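# Move the loaded tray to the other desk upright

## Task

Move the tray, with its three objects, onto the other desk and set it down. The tray must end lying flat with nearly all of its footprint on that desk, or nothing counts. Each of the three objects then counts on its own if it stands on the tray upright, not upside down. The robot must not topple or finish leaning, or the task fails.

## Robot and tools

ROBOT. A LinearBot: an omnidirectional base with a column about 1.7 m tall. A carriage rides the column (lift_m, 0 to 1 m) and carries two six-joint arms, left and right, each ending in a five-finger hand. Arm bases sit about 0.57 m + lift_m above the floor, and carriage parts hang about 0.15 m lower. A hand point reaches 0.78 m from its shoulder but only about 0.4 m below the arm base. Parked arm: joints 1-6 = 0, 0.05, 0.05, 1.45, 0, 0. Cameras: carriage_camera (fixed, facing forward, tilted about 20 degrees down), left_wrist_camera and right_wrist_camera (on the little-finger side, aimed at the hand point). Images are 896x504.

FRAMES. Base frame: origin on the floor below the base centre, x forward, y left, z up, metres. The left_hand and right_hand readings are hand points in this frame; they tend to read higher than the truth, especially at long reach or under load (a level hand with 1 kg sags 7 to 25 cm). base_odometry is in the frame the base had at scene start, counts wheel turns only (slip looks like travel), heading in rad, left positive, -3.142 to 3.142.

move. One action per call. "base" holds exactly one key, each a relative offset from where the base last measured itself: translate_m (forward +, -2 to 2 m), strafe_m (left +, -2 to 2 m) or rotate_rad (counter-clockwise +, -6.3 to 6.3 rad). "joints" is a single object naming absolute targets by joint name, for both arms together: lift_m; <side>_joint1_rad (-2.617 to 3.054, yaw about vertical, 0 forward, + left); <side>_joint2_rad (0 to 3.141, shoulder: 0 upper arm back, 1.57 up, 3.14 forward); <side>_joint3_rad (0 to 3.141, elbow: 0 folded, 3.14 straight); <side>_joint4_rad (-1.57 to 1.57, wrist pitch, + lifts fingertips); <side>_joint5_rad (-1.57 to 1.57, wrist yaw, + turns fingertips right); <side>_joint6_rad (-2.094 to 2.094, roll, + clockwise seen from forearm). With joints 5 and 6 at 0 a level palm faces down. Hand keys, -1 to 1, absolute: <side>_hand_little, _ring, _middle, _index, _thumb_bend (+1 straight/open, -1 curled/closed), _thumb_turn (+1 beside palm, -1 opposite the fingers); <side>_hand_force_limit (setting: closing stops at roughly 0 N at -1 up to 10 N at +1, 15 N for thumb motors; starts at 0); <side>_hand_speed (-0.96 to 1; starts at -0.8; use -0.94 or lower for a gentle grip). "speeds" caps this action only: translate_m and strafe_m 0.02-0.5 m/s, rotate_rad 0.05-1.57 rad/s, lift_m 0.08-0.27 m/s. "min_time_s" (0.1-8 s) sets the shortest duration of the arm motions; 2 or more gives straighter hand paths, too short makes them jerk fast. "cameras" lists camera names or ["all"]; "blocking" false returns quickly while motion continues. A call with no action just reports state and images. Unknown keys make a call invalid; out-of-range values get it refused, and then the rest of that reply's move/wait/finished_scene calls are skipped (same after an unplanned contact_stop or time_out). Actions end by 14-15 s.

wait(seconds 0-10, cameras): lets time pass, returns early once earlier moves settle. stop(cameras): brakes all running motions; braked parts hold and may keep pressing. zoom_image(camera, region [x0,y0,x1,y1] pixels, at most 504 per side): closer view of the newest image. show_instructions: shows the reference pages. finished_scene: ends the scene for good; the result must hold without the robot.

RESULTS. "move" says done or the worst status. base_status/joint_status per motion: moving, done, off_target (resting short, maybe still pushing), contact_stop, time_out (target dropped, holds in place), not_followed (arm withheld for self- or arm-arm collision risk), limit_stop_at_motor_heat. "joint command not followed" means the arm's targets were held back. on_its_own lists uncommanded behaviour. motor_effort is % of max, peak in brackets; a lift_m effort that drops as the lift lowers means a hand or load is resting on something. <side>_hand_stopped_by gives six words (little, ring, middle, index, thumb_bend, thumb_turn): moving, target, force, stalled, fault. <side>_<motor>_load_n is fingertip force in N (+ pushed open); a lost grip shows as loads near 0. Joint torques and MOTOR HOT lines warn of heat.

FINGERS. Hand point is 0.045 m in front of the palm; its +z runs along straight fingers, +y out of the palm. Straight fingers reach 0.06-0.07 m beyond the point. With the thumb turned opposite, the hand wraps objects 0.035-0.065 m thick, or a handle down to 0.025 m. A finger motor starts only when its target changes; to squeeze harder raise force_limit and send a target more closed than the reading.

CAUTIONS. Drives have contact stops, arms do not: a blocked arm keeps pushing and heats. Stretched or loaded arms overheat (100 °C drops the arm for 30-60 s); park them while idle or driving. Never let the arms collide or press each other. Tipping risk rises with a high carriage, stretched or loaded arms, sudden stops, pulls, and fast swings of both loaded arms; do not back under a desk edge. Move the tray slowly and level so objects stay upright, lower it gently, release without dragging, and avoid drops, slams or hard hits.

Each tool is called after "Request:" as name([rows], argument=value, ...), one row to a line, values as JSON.

Reference images:

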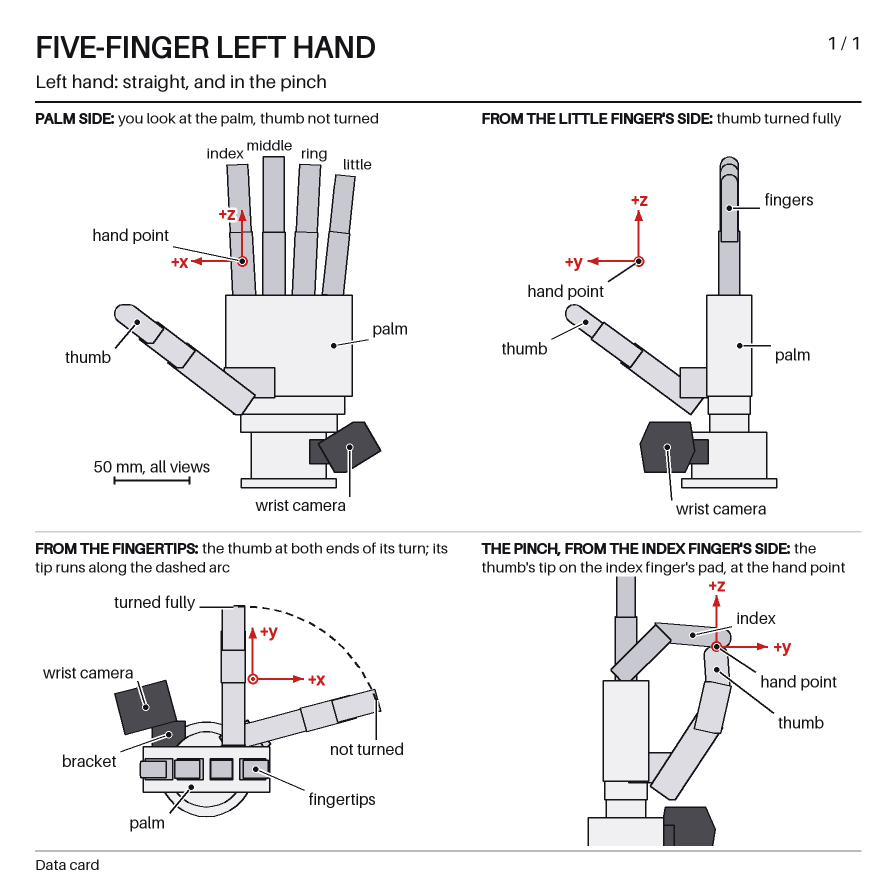

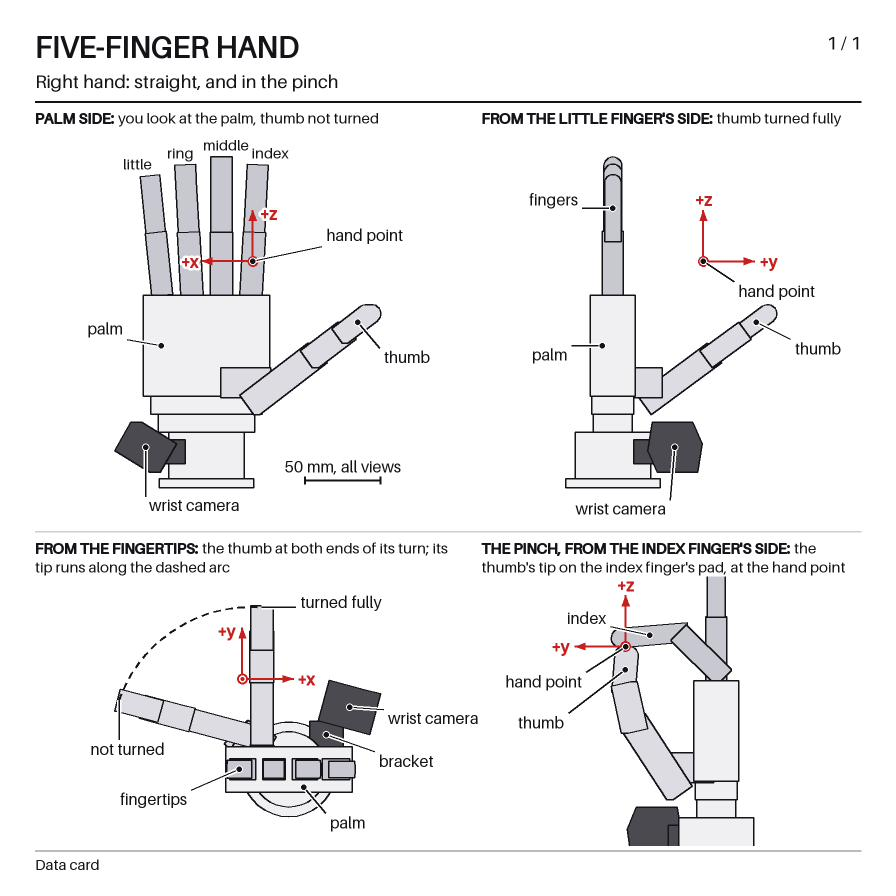

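## Session

Request:
move()

Scene clock: 0.00 s.
Joint torques (N m): no reading
base_odometry: x=+0.000 y=+0.000 heading=+0.000
base_status: not commanded
joint_positions: lift_m=+0.300 left_joint1_rad=+0.013 left_joint2_rad=+0.070 left_joint3_rad=+0.037 left_joint4_rad=+1.432 left_joint5_rad=+0.047 left_joint6_rad=-0.045 right_joint1_rad=-0.011 right_joint2_rad=+0.055 right_joint3_rad=+0.047 right_joint4_rad=+1.449 right_joint5_rad=+0.026 right_joint6_rad=+0.004 left_hand_little=+1.000 left_hand_ring=+1.000 left_hand_middle=+1.000 left_hand_index=+1.000 left_hand_thumb_turn=+1.000 left_hand_thumb_bend=+1.000 left_hand_force_limit=+0.000 left_hand_speed=-0.800 right_hand_little=+1.000 right_hand_ring=+1.000 right_hand_middle=+1.000 right_hand_index=+1.000 right_hand_thumb_turn=+1.000 right_hand_thumb_bend=+1.000 right_hand_force_limit=+0.000 right_hand_speed=-0.800
joint_status: not commanded
left_hand_stopped_by: target,target,target,target,target,target
right_hand_stopped_by: target,target,target,target,target,target
left_little_load_n: 0.0
left_ring_load_n: 0.0
left_middle_load_n: 0.0
left_index_load_n: 0.0
left_thumb_bend_load_n: 0.0
left_thumb_turn_load_n: 0.0
right_little_load_n: 0.0
right_ring_load_n: 0.0
right_middle_load_n: -0.5
right_index_load_n: 0.0
right_thumb_bend_load_n: 0.0
right_thumb_turn_load_n: 0.0
motor_effort: lift_m=+34 drive_wheels=+1
left_hand: x=+0.3243 y=+0.2758 z=+1.3306 quat_wxyz=(+0.692, -0.046, +0.076, -0.717) (m; base frame)
right_hand: x=+0.3135 y=-0.2921 z=+1.3390 quat_wxyz=(+0.702, -0.036, +0.055, -0.709) (m; base frame)
pictures: carriage_camera, left_wrist_camera, right_wrist_camera

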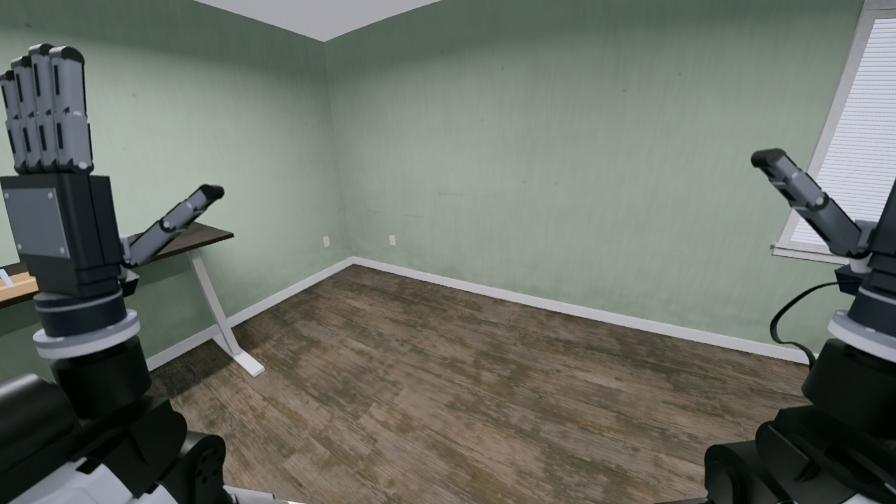

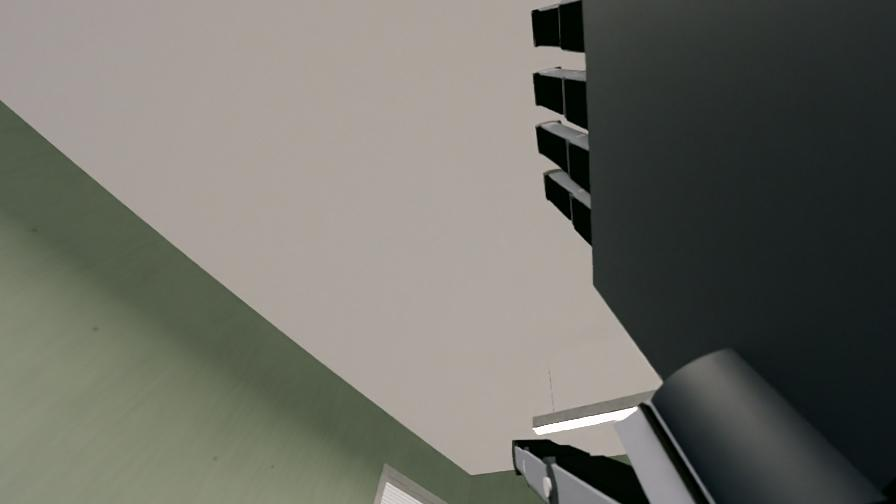

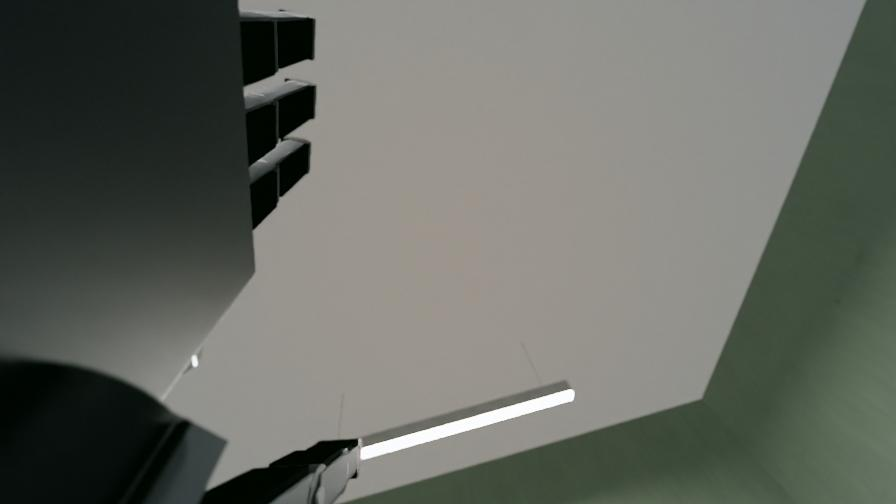

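Request:
move(base={"rotate_rad": 0.9}, cameras=["carriage_camera"])

Scene clock: 4.93 s.
Joint torques (N m): left_arm=[0.25 2.84 5.56 0.18 -0.15 -0.07] | right_arm=[0.5 3.62 5 0.01 -0.05 -0.02]
move: done
base_odometry: x=+0.000 y=+0.000 heading=+0.900
base_status: done
joint_positions: lift_m=+0.300 left_joint1_rad=+0.013 left_joint2_rad=+0.070 left_joint3_rad=+0.037 left_joint4_rad=+1.432 left_joint5_rad=+0.047 left_joint6_rad=-0.045 right_joint1_rad=-0.011 right_joint2_rad=+0.055 right_joint3_rad=+0.047 right_joint4_rad=+1.447 right_joint5_rad=+0.026 right_joint6_rad=+0.004 left_hand_little=+1.000 left_hand_ring=+1.000 left_hand_middle=+1.000 left_hand_index=+1.000 left_hand_thumb_turn=+1.000 left_hand_thumb_bend=+1.000 left_hand_force_limit=+0.000 left_hand_speed=-0.800 right_hand_little=+1.000 right_hand_ring=+1.000 right_hand_middle=+1.000 right_hand_index=+1.000 right_hand_thumb_turn=+1.000 right_hand_thumb_bend=+1.000 right_hand_force_limit=+0.000 right_hand_speed=-0.800
joint_status: not commanded
left_hand_stopped_by: target,target,target,target,target,target
right_hand_stopped_by: target,target,target,target,target,target
left_little_load_n: 0.0
left_ring_load_n: 0.0
left_middle_load_n: 0.0
left_index_load_n: 0.0
left_thumb_bend_load_n: 0.0
left_thumb_turn_load_n: 0.0
right_little_load_n: 0.0
right_ring_load_n: 0.0
right_middle_load_n: 0.0
right_index_load_n: 0.0
right_thumb_bend_load_n: 0.0
right_thumb_turn_load_n: 0.0
motor_effort: lift_m=+34(35) drive_wheels=+4(17)
left_hand: x=+0.3243 y=+0.2758 z=+1.3306 quat_wxyz=(+0.692, -0.046, +0.076, -0.717) (m; base frame)
right_hand: x=+0.3140 y=-0.2921 z=+1.3388 quat_wxyz=(+0.702, -0.037, +0.056, -0.709) (m; base frame)
pictures: carriage_camera

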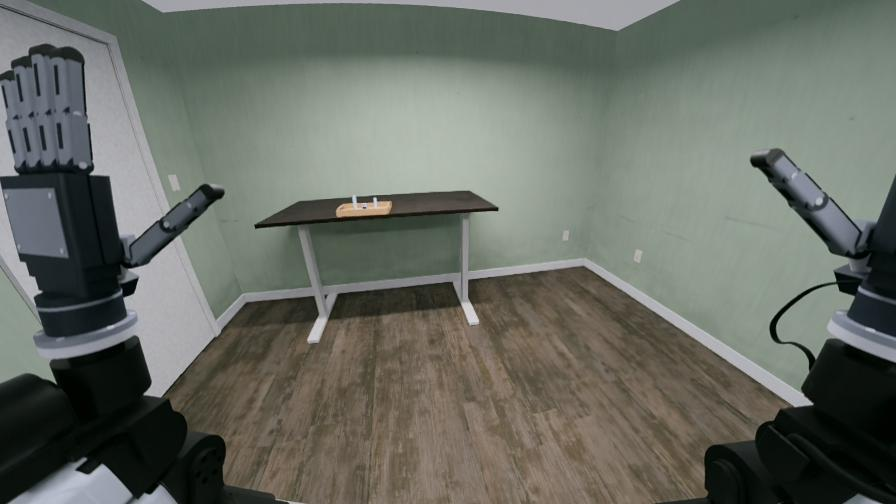

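Request:
zoom_image(camera="carriage_camera", region=[240, 170, 520, 350])

Request:
move(base={"rotate_rad": -2.4}, cameras=["carriage_camera"])

Scaled by 1.800 from the camera's 896x504 image, which has a finer 1280x720 frame.

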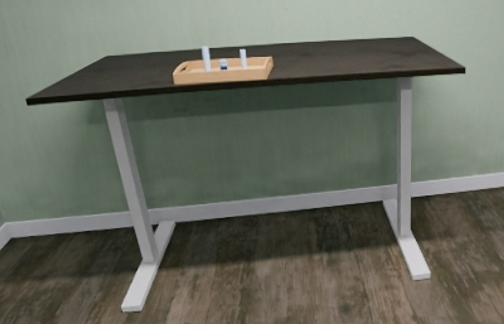

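Scene clock: 10.63 s.
Joint torques (N m): left_arm=[0.13 2.81 5.61 0.17 -0.13 -0.08] | right_arm=[0.49 3.62 5.05 0.07 -0.06 -0.03]
move: done
base_odometry: x=+0.000 y=+0.000 heading=-1.500
base_status: done
joint_positions: lift_m=+0.300 left_joint1_rad=+0.013 left_joint2_rad=+0.070 left_joint3_rad=+0.037 left_joint4_rad=+1.432 left_joint5_rad=+0.047 left_joint6_rad=-0.045 right_joint1_rad=-0.011 right_joint2_rad=+0.055 right_joint3_rad=+0.047 right_joint4_rad=+1.444 right_joint5_rad=+0.026 right_joint6_rad=+0.004 left_hand_little=+1.000 left_hand_ring=+1.000 left_hand_middle=+1.000 left_hand_index=+1.000 left_hand_thumb_turn=+1.000 left_hand_thumb_bend=+1.000 left_hand_force_limit=+0.000 left_hand_speed=-0.800 right_hand_little=+1.000 right_hand_ring=+1.000 right_hand_middle=+1.000 right_hand_index=+1.000 right_hand_thumb_turn=+1.000 right_hand_thumb_bend=+1.000 right_hand_force_limit=+0.000 right_hand_speed=-0.800
joint_status: not commanded
left_hand_stopped_by: target,target,target,target,target,target
right_hand_stopped_by: target,target,target,target,target,target
left_little_load_n: 0.0
left_ring_load_n: -0.5
left_middle_load_n: 0.0
left_index_load_n: 0.0
left_thumb_bend_load_n: 0.0
left_thumb_turn_load_n: 0.0
right_little_load_n: 0.0
right_ring_load_n: 0.0
right_middle_load_n: 0.0
right_index_load_n: 0.0
right_thumb_bend_load_n: 0.0
right_thumb_turn_load_n: 0.0
motor_effort: lift_m=+33(35) drive_wheels=+7(20)
left_hand: x=+0.3244 y=+0.2758 z=+1.3305 quat_wxyz=(+0.692, -0.046, +0.076, -0.717) (m; base frame)
right_hand: x=+0.3149 y=-0.2921 z=+1.3385 quat_wxyz=(+0.702, -0.038, +0.057, -0.709) (m; base frame)
pictures: carriage_camera

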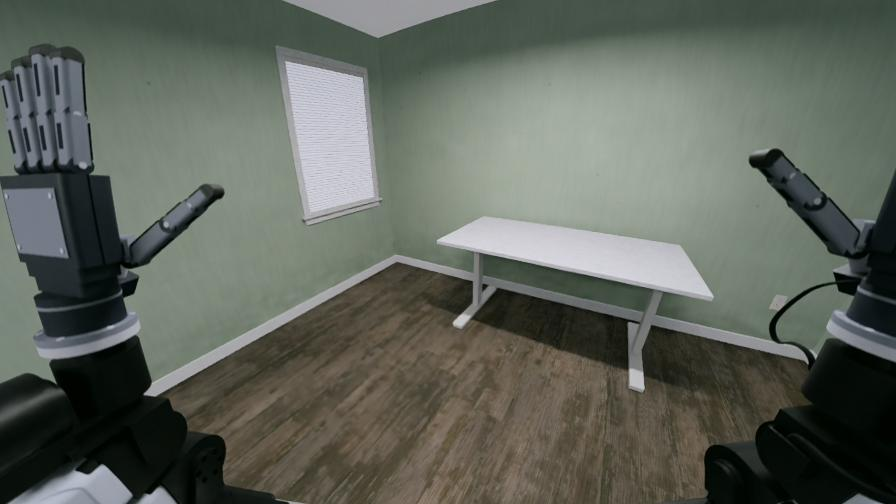

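Request:
move(base={"rotate_rad": 2.626}, cameras=["carriage_camera"])

Request:
zoom_image(camera="carriage_camera", region=[320, 150, 600, 310])

Scene clock: 37.50 s.
Joint torques (N m): left_arm=[0.16 2.73 5.74 0.16 -0.16 -0.1] | right_arm=[0.53 3.64 5.04 0.06 -0.05 -0.02]
move: done
base_odometry: x=+0.000 y=+0.000 heading=+1.126
base_status: done
joint_positions: lift_m=+0.300 left_joint1_rad=+0.013 left_joint2_rad=+0.070 left_joint3_rad=+0.037 left_joint4_rad=+1.432 left_joint5_rad=+0.047 left_joint6_rad=-0.045 right_joint1_rad=-0.011 right_joint2_rad=+0.055 right_joint3_rad=+0.047 right_joint4_rad=+1.444 right_joint5_rad=+0.026 right_joint6_rad=+0.004 left_hand_little=+1.000 left_hand_ring=+1.000 left_hand_middle=+1.000 left_hand_index=+1.000 left_hand_thumb_turn=+1.000 left_hand_thumb_bend=+1.000 left_hand_force_limit=+0.000 left_hand_speed=-0.800 right_hand_little=+1.000 right_hand_ring=+1.000 right_hand_middle=+1.000 right_hand_index=+1.000 right_hand_thumb_turn=+1.000 right_hand_thumb_bend=+1.000 right_hand_force_limit=+0.000 right_hand_speed=-0.800
joint_status: not commanded
left_hand_stopped_by: target,target,target,target,target,target
right_hand_stopped_by: target,target,target,target,target,target
left_little_load_n: 0.0
left_ring_load_n: 0.0
left_middle_load_n: 0.0
left_index_load_n: 0.0
left_thumb_bend_load_n: 0.0
left_thumb_turn_load_n: 0.0
right_little_load_n: 0.0
right_ring_load_n: 0.0
right_middle_load_n: 0.0
right_index_load_n: 0.0
right_thumb_bend_load_n: 0.0
right_thumb_turn_load_n: 0.0
motor_effort: lift_m=+34(35) drive_wheels=+7(20)
left_hand: x=+0.3244 y=+0.2758 z=+1.3305 quat_wxyz=(+0.692, -0.046, +0.076, -0.717) (m; base frame)
right_hand: x=+0.3148 y=-0.2921 z=+1.3385 quat_wxyz=(+0.702, -0.038, +0.057, -0.709) (m; base frame)
pictures: carriage_camera

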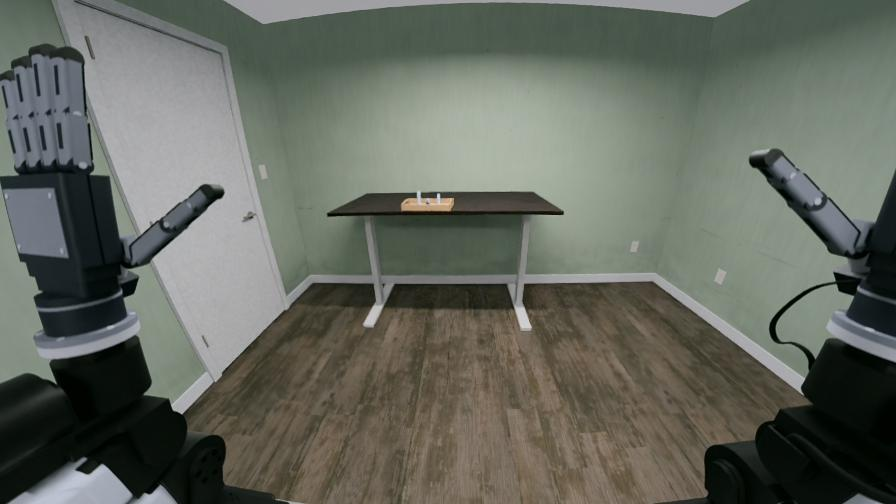

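Scaled by 1.800 from the camera's 896x504 image, which has a finer 1280x720 frame.

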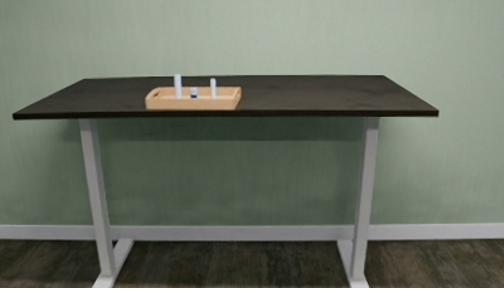

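Request:
move(base={"translate_m": 0.8})

Request:
move(base={"strafe_m": 0.11}, joints={"lift_m": 0.5}, cameras=["carriage_camera"])

Request:
zoom_image(camera="carriage_camera", region=[280, 150, 620, 350])

Scene clock: 45.17 s.
Joint torques (N m): left_arm=[0.18 2.91 5.53 0.16 -0.14 -0.07] | right_arm=[0.51 3.62 5.04 0.05 -0.05 -0.02]
move: done
base_odometry: x=+0.344 y=+0.723 heading=+1.126
base_status: done
joint_positions: lift_m=+0.300 left_joint1_rad=+0.013 left_joint2_rad=+0.070 left_joint3_rad=+0.037 left_joint4_rad=+1.432 left_joint5_rad=+0.047 left_joint6_rad=-0.045 right_joint1_rad=-0.011 right_joint2_rad=+0.055 right_joint3_rad=+0.047 right_joint4_rad=+1.446 right_joint5_rad=+0.026 right_joint6_rad=+0.004 left_hand_little=+1.000 left_hand_ring=+1.000 left_hand_middle=+1.000 left_hand_index=+1.000 left_hand_thumb_turn=+1.000 left_hand_thumb_bend=+1.000 left_hand_force_limit=+0.000 left_hand_speed=-0.800 right_hand_little=+1.000 right_hand_ring=+1.000 right_hand_middle=+1.000 right_hand_index=+1.000 right_hand_thumb_turn=+1.000 right_hand_thumb_bend=+1.000 right_hand_force_limit=+0.000 right_hand_speed=-0.800
joint_status: not commanded
left_hand_stopped_by: target,target,target,target,target,target
right_hand_stopped_by: target,target,target,target,target,target
left_little_load_n: 0.0
left_ring_load_n: 0.0
left_middle_load_n: 0.0
left_index_load_n: 0.0
left_thumb_bend_load_n: 0.0
left_thumb_turn_load_n: 0.0
right_little_load_n: 0.0
right_ring_load_n: 0.0
right_middle_load_n: 0.0
right_index_load_n: 0.0
right_thumb_bend_load_n: 0.0
right_thumb_turn_load_n: 0.0
motor_effort: lift_m=+35(35) drive_wheels=-4(22)
left_hand: x=+0.3244 y=+0.2758 z=+1.3305 quat_wxyz=(+0.692, -0.046, +0.076, -0.717) (m; base frame)
right_hand: x=+0.3143 y=-0.2921 z=+1.3387 quat_wxyz=(+0.702, -0.037, +0.056, -0.709) (m; base frame)
pictures: none

Scene clock: 46.83 s.
Joint torques (N m): left_arm=[0.18 2.76 5.67 0.16 -0.14 -0.07] | right_arm=[0.55 3.62 5.04 0.03 -0.05 -0.03]
move: done
base_odometry: x=+0.244 y=+0.770 heading=+1.126
base_status: done
joint_positions: lift_m=+0.500 left_joint1_rad=+0.013 left_joint2_rad=+0.070 left_joint3_rad=+0.037 left_joint4_rad=+1.431 left_joint5_rad=+0.047 left_joint6_rad=-0.045 right_joint1_rad=-0.012 right_joint2_rad=+0.055 right_joint3_rad=+0.047 right_joint4_rad=+1.446 right_joint5_rad=+0.026 right_joint6_rad=+0.004 left_hand_little=+1.000 left_hand_ring=+1.000 left_hand_middle=+1.000 left_hand_index=+1.000 left_hand_thumb_turn=+1.000 left_hand_thumb_bend=+1.000 left_hand_force_limit=+0.000 left_hand_speed=-0.800 right_hand_little=+1.000 right_hand_ring=+1.000 right_hand_middle=+1.000 right_hand_index=+1.000 right_hand_thumb_turn=+1.000 right_hand_thumb_bend=+1.000 right_hand_force_limit=+0.000 right_hand_speed=-0.800
joint_status: all done
left_hand_stopped_by: target,target,target,target,target,target
right_hand_stopped_by: target,target,target,target,target,target
left_little_load_n: 0.0
left_ring_load_n: 0.0
left_middle_load_n: 0.0
left_index_load_n: 0.0
left_thumb_bend_load_n: 0.0
left_thumb_turn_load_n: 0.0
right_little_load_n: 0.0
right_ring_load_n: 0.0
right_middle_load_n: 0.0
right_index_load_n: 0.0
right_thumb_bend_load_n: 0.5
right_thumb_turn_load_n: 0.0
motor_effort: lift_m=+33(41) drive_wheels=+0(12)
left_hand: x=+0.3245 y=+0.2758 z=+1.5306 quat_wxyz=(+0.692, -0.046, +0.076, -0.717) (m; base frame)
right_hand: x=+0.3143 y=-0.2921 z=+1.5388 quat_wxyz=(+0.702, -0.037, +0.056, -0.709) (m; base frame)
pictures: carriage_camera

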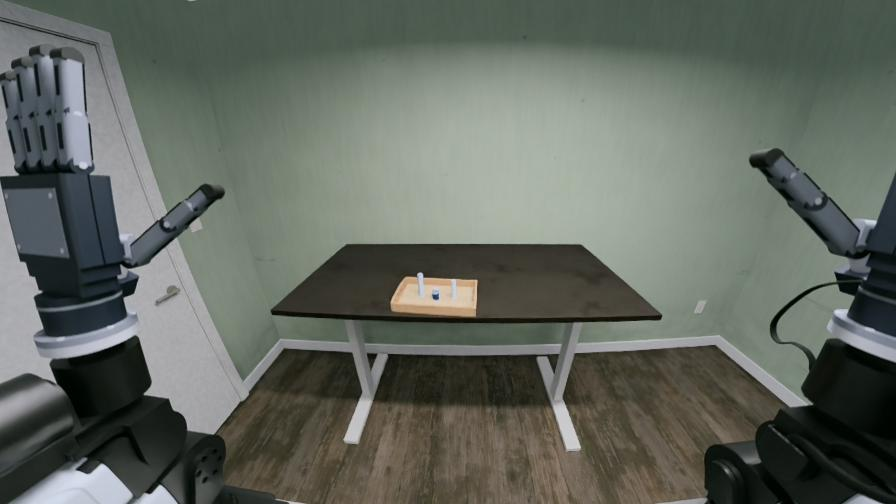

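Scaled by 1.482 from the camera's 896x504 image, which has a finer 1280x720 frame.

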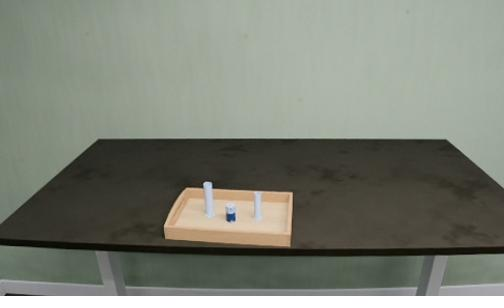

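Request:
move(base={"translate_m": 0.2}, joints={"lift_m": 0.65}, cameras=["carriage_camera"])

Request:
zoom_image(camera="carriage_camera", region=[350, 290, 550, 450])

Scene clock: 79.33 s.
Joint torques (N m): left_arm=[0.03 2.8 5.61 0.19 -0.17 -0.11] | right_arm=[0.53 3.58 5.01 0.04 -0.05 -0.03]
move: done
base_odometry: x=+0.330 y=+0.951 heading=+1.127
base_status: done
joint_positions: lift_m=+0.650 left_joint1_rad=+0.013 left_joint2_rad=+0.070 left_joint3_rad=+0.037 left_joint4_rad=+1.431 left_joint5_rad=+0.047 left_joint6_rad=-0.045 right_joint1_rad=-0.012 right_joint2_rad=+0.055 right_joint3_rad=+0.047 right_joint4_rad=+1.446 right_joint5_rad=+0.026 right_joint6_rad=+0.004 left_hand_little=+1.000 left_hand_ring=+1.000 left_hand_middle=+1.000 left_hand_index=+1.000 left_hand_thumb_turn=+1.000 left_hand_thumb_bend=+1.000 left_hand_force_limit=+0.000 left_hand_speed=-0.800 right_hand_little=+1.000 right_hand_ring=+1.000 right_hand_middle=+1.000 right_hand_index=+1.000 right_hand_thumb_turn=+1.000 right_hand_thumb_bend=+1.000 right_hand_force_limit=+0.000 right_hand_speed=-0.800
joint_status: all done
left_hand_stopped_by: target,target,target,target,target,target
right_hand_stopped_by: target,target,target,target,target,target
left_little_load_n: 0.0
left_ring_load_n: 0.0
left_middle_load_n: 0.0
left_index_load_n: 0.0
left_thumb_bend_load_n: 0.0
left_thumb_turn_load_n: 0.0
right_little_load_n: 0.5
right_ring_load_n: 0.0
right_middle_load_n: 0.0
right_index_load_n: 0.0
right_thumb_bend_load_n: 0.0
right_thumb_turn_load_n: 0.0
motor_effort: lift_m=+33(41) drive_wheels=-6(12)
left_hand: x=+0.3246 y=+0.2758 z=+1.6805 quat_wxyz=(+0.692, -0.047, +0.076, -0.717) (m; base frame)
right_hand: x=+0.3144 y=-0.2921 z=+1.6888 quat_wxyz=(+0.702, -0.037, +0.057, -0.709) (m; base frame)
pictures: carriage_camera

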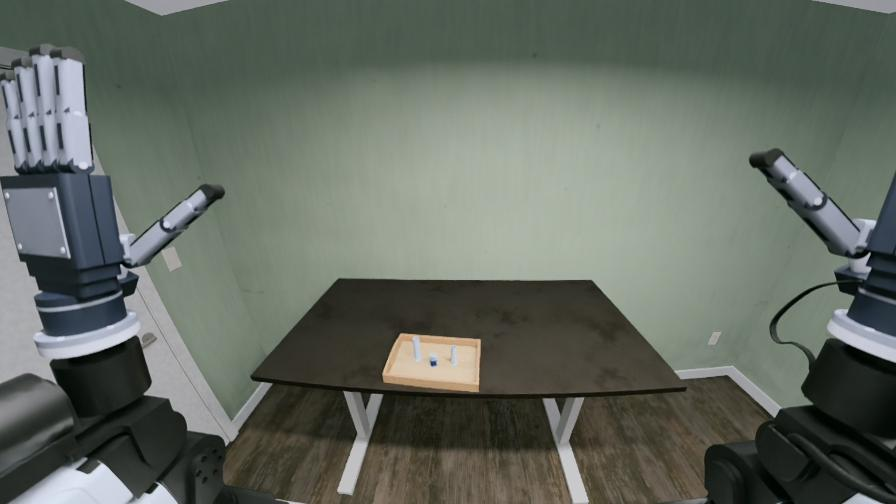

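Scaled by 2.520 from the camera's 896x504 image, which has a finer 1280x720 frame.

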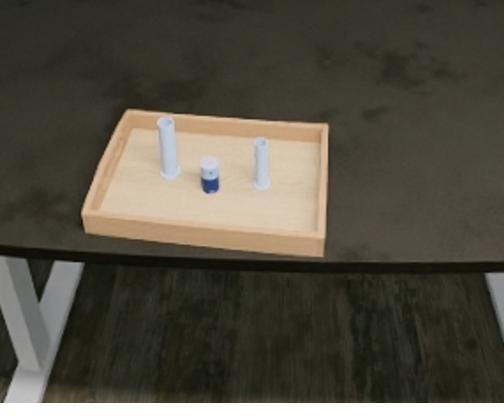

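Request:
move(joints={"left_joint1_rad": 0.0, "left_joint2_rad": 1.57, "left_joint3_rad": 1.57, "left_joint4_rad": 0, "left_joint5_rad": 0, "left_joint6_rad": 0})

Request:
move(joints={"left_joint1_rad": 0.0, "left_joint2_rad": 1.57, "left_joint3_rad": 1.57, "left_joint4_rad": 0, "left_joint5_rad": 1.5, "left_joint6_rad": 0}, cameras=["carriage_camera"])

Request:
move(joints={"left_joint1_rad": 0.0, "left_joint2_rad": 1.57, "left_joint3_rad": 1.57, "left_joint4_rad": -1.0, "left_joint5_rad": 0, "left_joint6_rad": 0}, cameras=["carriage_camera"])

Scene clock: 137.33 s.
Joint torques (N m): left_arm=[-0.35 -5.75 9.61 2.01 -0.21 0.02] | right_arm=[0.54 3.6 5.01 0.05 -0.04 -0.02]
move: done
base_odometry: x=+0.330 y=+0.951 heading=+1.127
base_status: not commanded
joint_positions: lift_m=+0.650 left_joint1_rad=+0.008 left_joint2_rad=+1.556 left_joint3_rad=+1.541 left_joint4_rad=+0.025 left_joint5_rad=+0.013 left_joint6_rad=-0.012 right_joint1_rad=-0.012 right_joint2_rad=+0.055 right_joint3_rad=+0.047 right_joint4_rad=+1.446 right_joint5_rad=+0.026 right_joint6_rad=+0.004 left_hand_little=+1.000 left_hand_ring=+1.000 left_hand_middle=+1.000 left_hand_index=+1.000 left_hand_thumb_turn=+1.000 left_hand_thumb_bend=+1.000 left_hand_force_limit=+0.000 left_hand_speed=-0.800 right_hand_little=+1.000 right_hand_ring=+1.000 right_hand_middle=+1.000 right_hand_index=+1.000 right_hand_thumb_turn=+1.000 right_hand_thumb_bend=+1.000 right_hand_force_limit=+0.000 right_hand_speed=-0.800
joint_status: all done
left_hand_stopped_by: target,target,target,target,target,target
right_hand_stopped_by: target,target,target,target,target,target
left_little_load_n: 0.0
left_ring_load_n: 0.0
left_middle_load_n: 0.5
left_index_load_n: 0.0
left_thumb_bend_load_n: 0.0
left_thumb_turn_load_n: -0.5
right_little_load_n: 0.0
right_ring_load_n: 0.0
right_middle_load_n: 0.0
right_index_load_n: 0.0
right_thumb_bend_load_n: 0.0
right_thumb_turn_load_n: 0.0
motor_effort: lift_m=+33(34) drive_wheels=-3(6)
left_hand: x=+0.7476 y=+0.2870 z=+1.6212 quat_wxyz=(+0.498, -0.499, +0.496, -0.507) (m; base frame)
right_hand: x=+0.3142 y=-0.2921 z=+1.6888 quat_wxyz=(+0.702, -0.037, +0.056, -0.709) (m; base frame)
pictures: none

Scene clock: 138.73 s.
Joint torques (N m): left_arm=[-0.28 -5.19 8.96 1.16 0.06 0.06] | right_arm=[0.57 3.62 5.03 0.04 -0.05 -0.02]
move: done
base_odometry: x=+0.330 y=+0.951 heading=+1.127
base_status: not commanded
joint_positions: lift_m=+0.650 left_joint1_rad=+0.004 left_joint2_rad=+1.556 left_joint3_rad=+1.541 left_joint4_rad=+0.022 left_joint5_rad=+1.486 left_joint6_rad=-0.011 right_joint1_rad=-0.012 right_joint2_rad=+0.055 right_joint3_rad=+0.047 right_joint4_rad=+1.446 right_joint5_rad=+0.026 right_joint6_rad=+0.004 left_hand_little=+1.000 left_hand_ring=+1.000 left_hand_middle=+1.000 left_hand_index=+1.000 left_hand_thumb_turn=+1.000 left_hand_thumb_bend=+1.000 left_hand_force_limit=+0.000 left_hand_speed=-0.800 right_hand_little=+1.000 right_hand_ring=+1.000 right_hand_middle=+1.000 right_hand_index=+1.000 right_hand_thumb_turn=+1.000 right_hand_thumb_bend=+1.000 right_hand_force_limit=+0.000 right_hand_speed=-0.800
joint_status: all done
left_hand_stopped_by: target,target,target,target,target,target
right_hand_stopped_by: target,target,target,target,target,target
left_little_load_n: 0.0
left_ring_load_n: 0.0
left_middle_load_n: 0.0
left_index_load_n: 0.0
left_thumb_bend_load_n: 0.0
left_thumb_turn_load_n: 0.0
right_little_load_n: 0.0
right_ring_load_n: 0.0
right_middle_load_n: 0.0
right_index_load_n: 0.0
right_thumb_bend_load_n: 0.0
right_thumb_turn_load_n: 0.0
motor_effort: lift_m=+33(34) drive_wheels=-6(6)
left_hand: x=+0.5391 y=+0.1220 z=+1.6187 quat_wxyz=(+0.030, -0.033, +0.706, -0.707) (m; base frame)
right_hand: x=+0.3142 y=-0.2921 z=+1.6888 quat_wxyz=(+0.702, -0.037, +0.056, -0.709) (m; base frame)
pictures: carriage_camera

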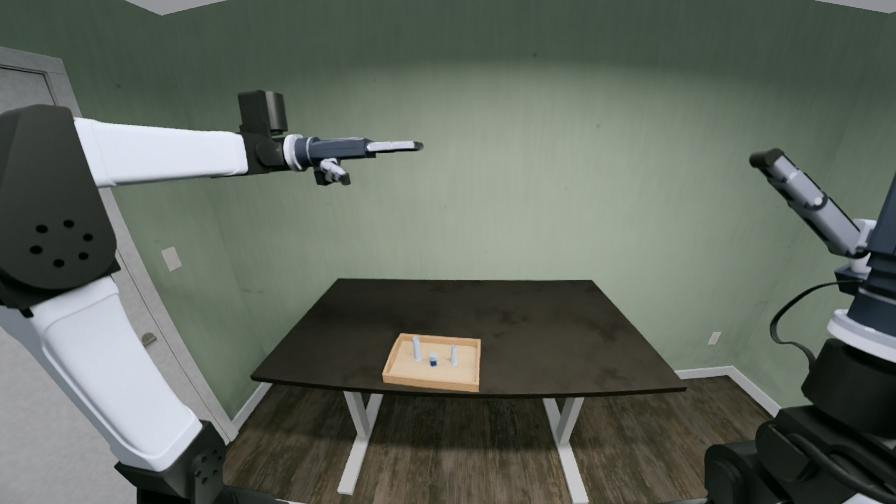

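Scene clock: 140.37 s.
Joint torques (N m): left_arm=[-0.16 -4.98 8.29 1.27 -0.19 0.08] | right_arm=[0.54 3.59 5.03 0.03 -0.04 -0.03]
move: done
base_odometry: x=+0.330 y=+0.951 heading=+1.127
base_status: not commanded
joint_positions: lift_m=+0.650 left_joint1_rad=+0.004 left_joint2_rad=+1.556 left_joint3_rad=+1.547 left_joint4_rad=-0.977 left_joint5_rad=+0.014 left_joint6_rad=-0.011 right_joint1_rad=-0.012 right_joint2_rad=+0.055 right_joint3_rad=+0.047 right_joint4_rad=+1.446 right_joint5_rad=+0.026 right_joint6_rad=+0.004 left_hand_little=+1.000 left_hand_ring=+1.000 left_hand_middle=+1.000 left_hand_index=+1.000 left_hand_thumb_turn=+1.000 left_hand_thumb_bend=+1.000 left_hand_force_limit=+0.000 left_hand_speed=-0.800 right_hand_little=+1.000 right_hand_ring=+1.000 right_hand_middle=+1.000 right_hand_index=+1.000 right_hand_thumb_turn=+1.000 right_hand_thumb_bend=+1.000 right_hand_force_limit=+0.000 right_hand_speed=-0.800
joint_status: all done
left_hand_stopped_by: target,target,target,target,target,target
right_hand_stopped_by: target,target,target,target,target,target
left_little_load_n: 0.0
left_ring_load_n: 0.0
left_middle_load_n: 0.0
left_index_load_n: 0.0
left_thumb_bend_load_n: 0.0
left_thumb_turn_load_n: 0.0
right_little_load_n: 0.0
right_ring_load_n: 0.0
right_middle_load_n: 0.0
right_index_load_n: 0.0
right_thumb_bend_load_n: 0.0
right_thumb_turn_load_n: 0.0
motor_effort: lift_m=+34(34) drive_wheels=-4(6)
left_hand: x=+0.5766 y=+0.2841 z=+1.4232 quat_wxyz=(+0.198, -0.681, +0.674, -0.209) (m; base frame)
right_hand: x=+0.3142 y=-0.2921 z=+1.6888 quat_wxyz=(+0.702, -0.037, +0.056, -0.709) (m; base frame)
pictures: carriage_camera

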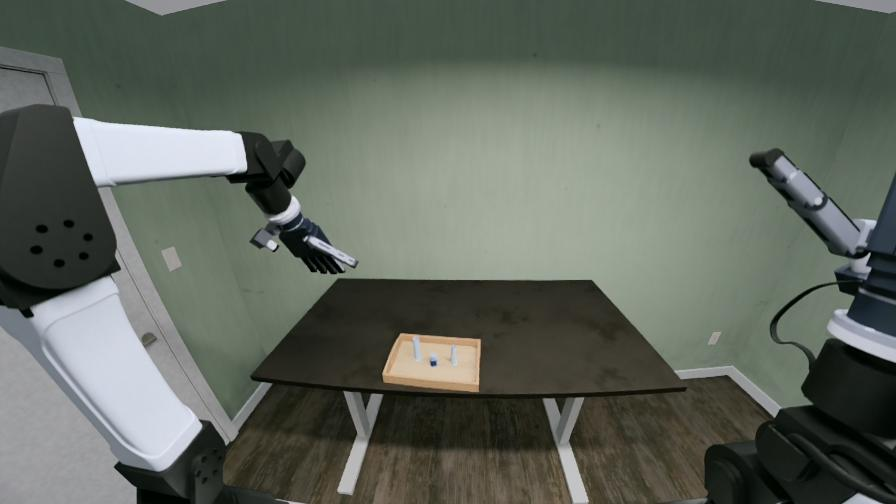

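Request:
move(joints={"left_joint1_rad": 0.1, "left_joint2_rad": 1.6, "left_joint3_rad": 1.0, "left_joint4_rad": 0.6, "left_joint5_rad": 1.55, "left_joint6_rad": 0, "right_joint1_rad": -0.1, "right_joint2_rad": 1.6, "right_joint3_rad": 1.0, "right_joint4_rad": 0.6, "right_joint5_rad": -1.55, "right_joint6_rad": 0}, cameras=["all"])

Scene clock: 205.03 s.
Joint torques (N m): left_arm=[0.85 -4.59 5.39 1.5 -0.01 0.06] | right_arm=[0.06 -7.01 8.51 1.41 -0.16 -0.05]
move: done
base_odometry: x=+0.330 y=+0.951 heading=+1.127
base_status: not commanded
joint_positions: lift_m=+0.650 left_joint1_rad=+0.092 left_joint2_rad=+1.578 left_joint3_rad=+1.014 left_joint4_rad=+0.583 left_joint5_rad=+1.536 left_joint6_rad=-0.010 right_joint1_rad=-0.095 right_joint2_rad=+1.598 right_joint3_rad=+0.971 right_joint4_rad=+0.605 right_joint5_rad=-1.540 right_joint6_rad=+0.004 left_hand_little=+1.000 left_hand_ring=+1.000 left_hand_middle=+1.000 left_hand_index=+1.000 left_hand_thumb_turn=+1.000 left_hand_thumb_bend=+1.000 left_hand_force_limit=+0.000 left_hand_speed=-0.800 right_hand_little=+1.000 right_hand_ring=+1.000 right_hand_middle=+1.000 right_hand_index=+1.000 right_hand_thumb_turn=+1.000 right_hand_thumb_bend=+1.000 right_hand_force_limit=+0.000 right_hand_speed=-0.800
joint_status: all done
left_hand_stopped_by: target,target,target,target,target,target
right_hand_stopped_by: target,target,target,target,target,target
left_little_load_n: 0.0
left_ring_load_n: 0.0
left_middle_load_n: 0.0
left_index_load_n: 0.0
left_thumb_bend_load_n: 0.0
left_thumb_turn_load_n: -0.5
right_little_load_n: 0.0
right_ring_load_n: 0.0
right_middle_load_n: 0.0
right_index_load_n: 0.0
right_thumb_bend_load_n: 0.0
right_thumb_turn_load_n: 0.0
motor_effort: lift_m=+33(34) drive_wheels=-2(6)
left_hand: x=+0.5451 y=+0.1511 z=+1.4825 quat_wxyz=(+0.048, -0.041, +0.706, -0.706) (m; base frame)
right_hand: x=+0.5425 y=-0.1519 z=+1.4655 quat_wxyz=(+0.706, -0.705, +0.053, -0.035) (m; base frame)
pictures: carriage_camera, left_wrist_camera, right_wrist_camera

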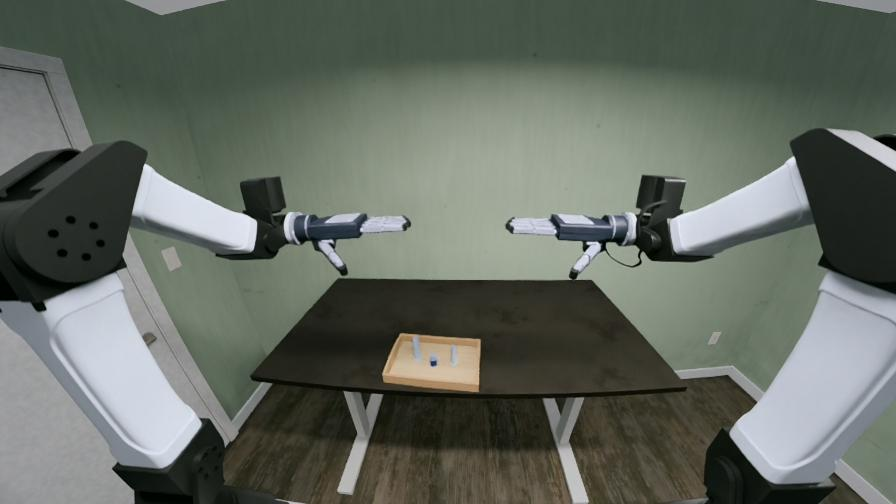

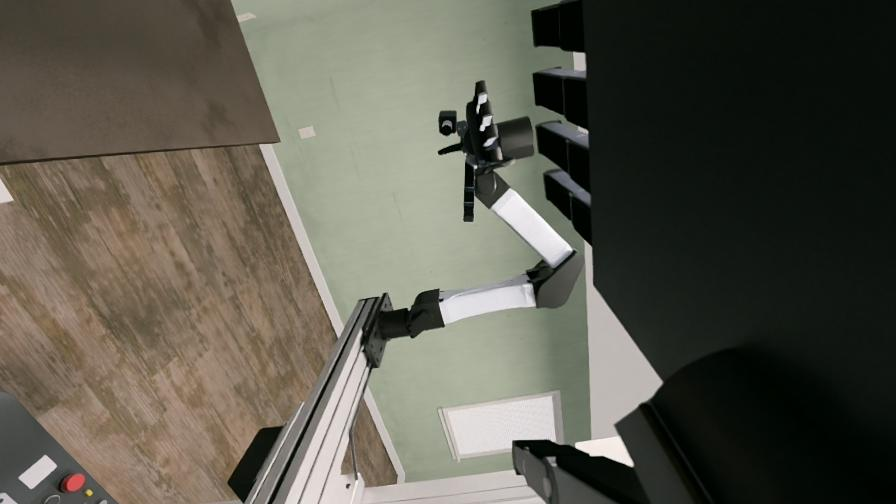

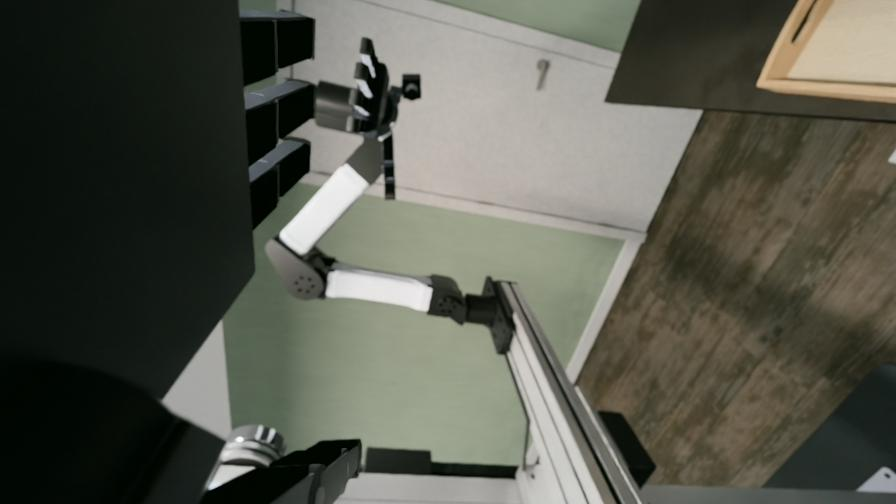

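Request:
move(base={"rotate_rad": -0.09})

Request:
move(base={"strafe_m": 0.105}, cameras=["all"])

Request:
zoom_image(camera="carriage_camera", region=[350, 290, 550, 450])

Scene clock: 234.80 s.
Joint torques (N m): left_arm=[0.43 -5.11 5.38 1.46 0.04 0.04] | right_arm=[0.51 -6.99 8.5 1.45 -0.11 -0.06]
move: done
base_odometry: x=+0.330 y=+0.951 heading=+1.037
base_status: done
joint_positions: lift_m=+0.650 left_joint1_rad=+0.097 left_joint2_rad=+1.583 left_joint3_rad=+1.014 left_joint4_rad=+0.585 left_joint5_rad=+1.539 left_joint6_rad=-0.010 right_joint1_rad=-0.101 right_joint2_rad=+1.598 right_joint3_rad=+0.971 right_joint4_rad=+0.603 right_joint5_rad=-1.544 right_joint6_rad=+0.004 left_hand_little=+1.000 left_hand_ring=+1.000 left_hand_middle=+1.000 left_hand_index=+1.000 left_hand_thumb_turn=+1.000 left_hand_thumb_bend=+1.000 left_hand_force_limit=+0.000 left_hand_speed=-0.800 right_hand_little=+1.000 right_hand_ring=+1.000 right_hand_middle=+1.000 right_hand_index=+1.000 right_hand_thumb_turn=+1.000 right_hand_thumb_bend=+1.000 right_hand_force_limit=+0.000 right_hand_speed=-0.800
joint_status: not commanded
left_hand_stopped_by: target,target,target,target,target,target
right_hand_stopped_by: target,target,target,target,target,target
left_little_load_n: 0.0
left_ring_load_n: 0.0
left_middle_load_n: 0.0
left_index_load_n: 0.0
left_thumb_bend_load_n: 0.0
left_thumb_turn_load_n: -0.5
right_little_load_n: 0.0
right_ring_load_n: 0.0
right_middle_load_n: 0.0
right_index_load_n: 0.0
right_thumb_bend_load_n: 0.0
right_thumb_turn_load_n: -0.5
motor_effort: lift_m=+33(34) drive_wheels=-2(12)
left_hand: x=+0.5462 y=+0.1531 z=+1.4811 quat_wxyz=(+0.048, -0.043, +0.706, -0.706) (m; base frame)
right_hand: x=+0.5426 y=-0.1538 z=+1.4654 quat_wxyz=(+0.706, -0.705, +0.055, -0.035) (m; base frame)
pictures: none

Scene clock: 236.50 s.
Joint torques (N m): left_arm=[0.14 -5.01 5.24 1.46 -0.01 0.03] | right_arm=[0.38 -7.02 8.43 1.44 -0.11 -0.05]
move: done
base_odometry: x=+0.240 y=+1.005 heading=+1.037
base_status: done
joint_positions: lift_m=+0.650 left_joint1_rad=+0.099 left_joint2_rad=+1.583 left_joint3_rad=+1.014 left_joint4_rad=+0.587 left_joint5_rad=+1.539 left_joint6_rad=-0.010 right_joint1_rad=-0.099 right_joint2_rad=+1.598 right_joint3_rad=+0.971 right_joint4_rad=+0.602 right_joint5_rad=-1.544 right_joint6_rad=+0.004 left_hand_little=+1.000 left_hand_ring=+1.000 left_hand_middle=+1.000 left_hand_index=+1.000 left_hand_thumb_turn=+1.000 left_hand_thumb_bend=+1.000 left_hand_force_limit=+0.000 left_hand_speed=-0.800 right_hand_little=+1.000 right_hand_ring=+1.000 right_hand_middle=+1.000 right_hand_index=+1.000 right_hand_thumb_turn=+1.000 right_hand_thumb_bend=+1.000 right_hand_force_limit=+0.000 right_hand_speed=-0.800
joint_status: not commanded
left_hand_stopped_by: target,target,target,target,target,target
right_hand_stopped_by: target,target,target,target,target,target
left_little_load_n: 0.0
left_ring_load_n: 0.0
left_middle_load_n: 0.0
left_index_load_n: 0.0
left_thumb_bend_load_n: 0.0
left_thumb_turn_load_n: -0.5
right_little_load_n: 0.0
right_ring_load_n: 0.0
right_middle_load_n: 0.0
right_index_load_n: 0.0
right_thumb_bend_load_n: 0.0
right_thumb_turn_load_n: 0.0
motor_effort: lift_m=+33(34) drive_wheels=-3(15)
left_hand: x=+0.5466 y=+0.1537 z=+1.4811 quat_wxyz=(+0.049, -0.043, +0.706, -0.706) (m; base frame)
right_hand: x=+0.5422 y=-0.1533 z=+1.4654 quat_wxyz=(+0.706, -0.705, +0.054, -0.034) (m; base frame)
pictures: carriage_camera, left_wrist_camera, right_wrist_camera

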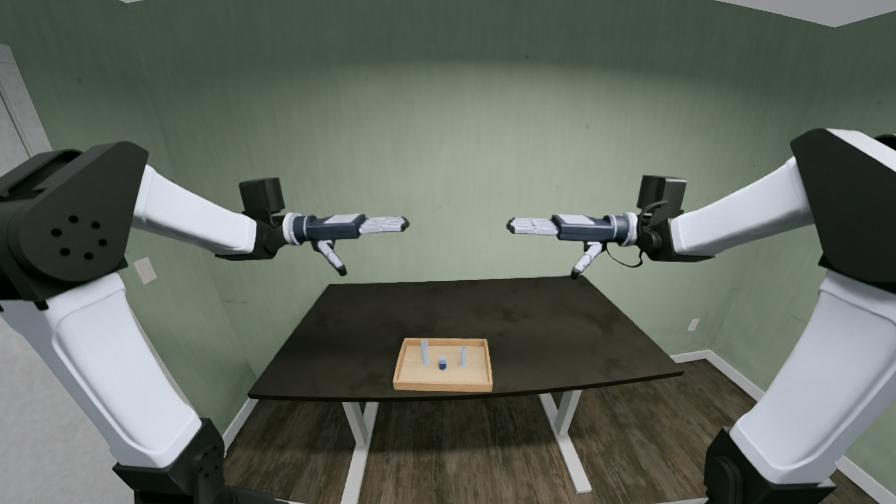

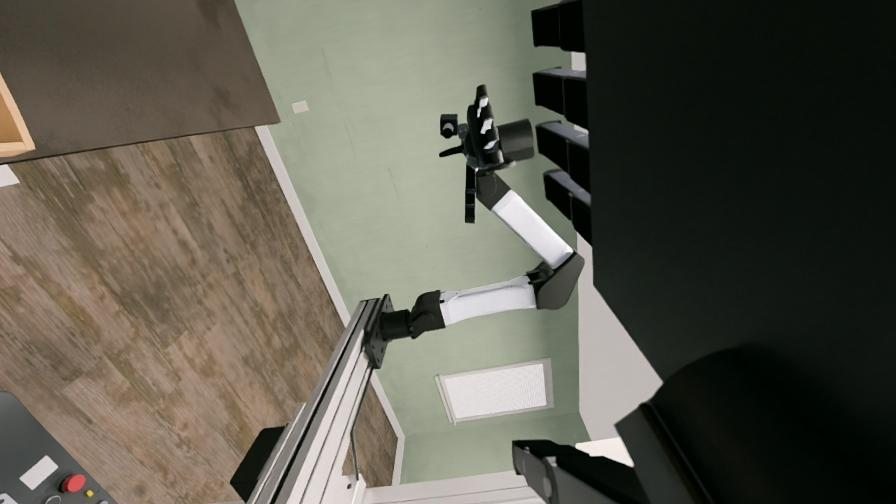

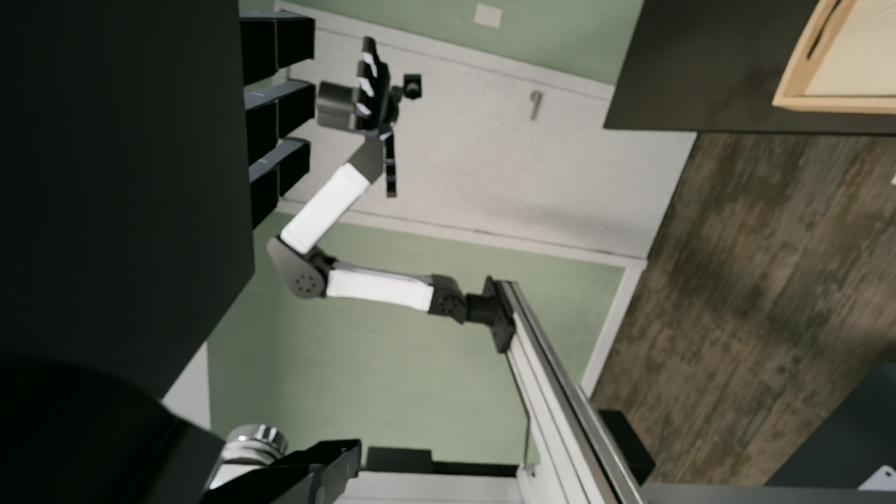

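Scaled by 2.520 from the camera's 896x504 image, which has a finer 1280x720 frame.

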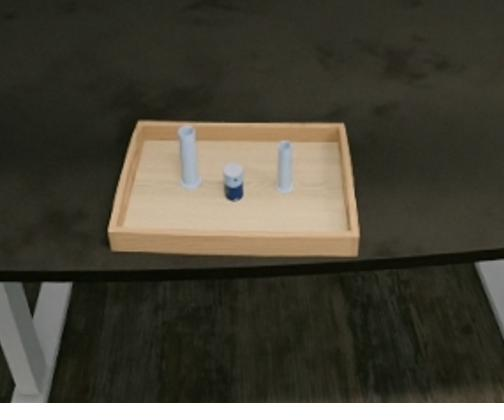

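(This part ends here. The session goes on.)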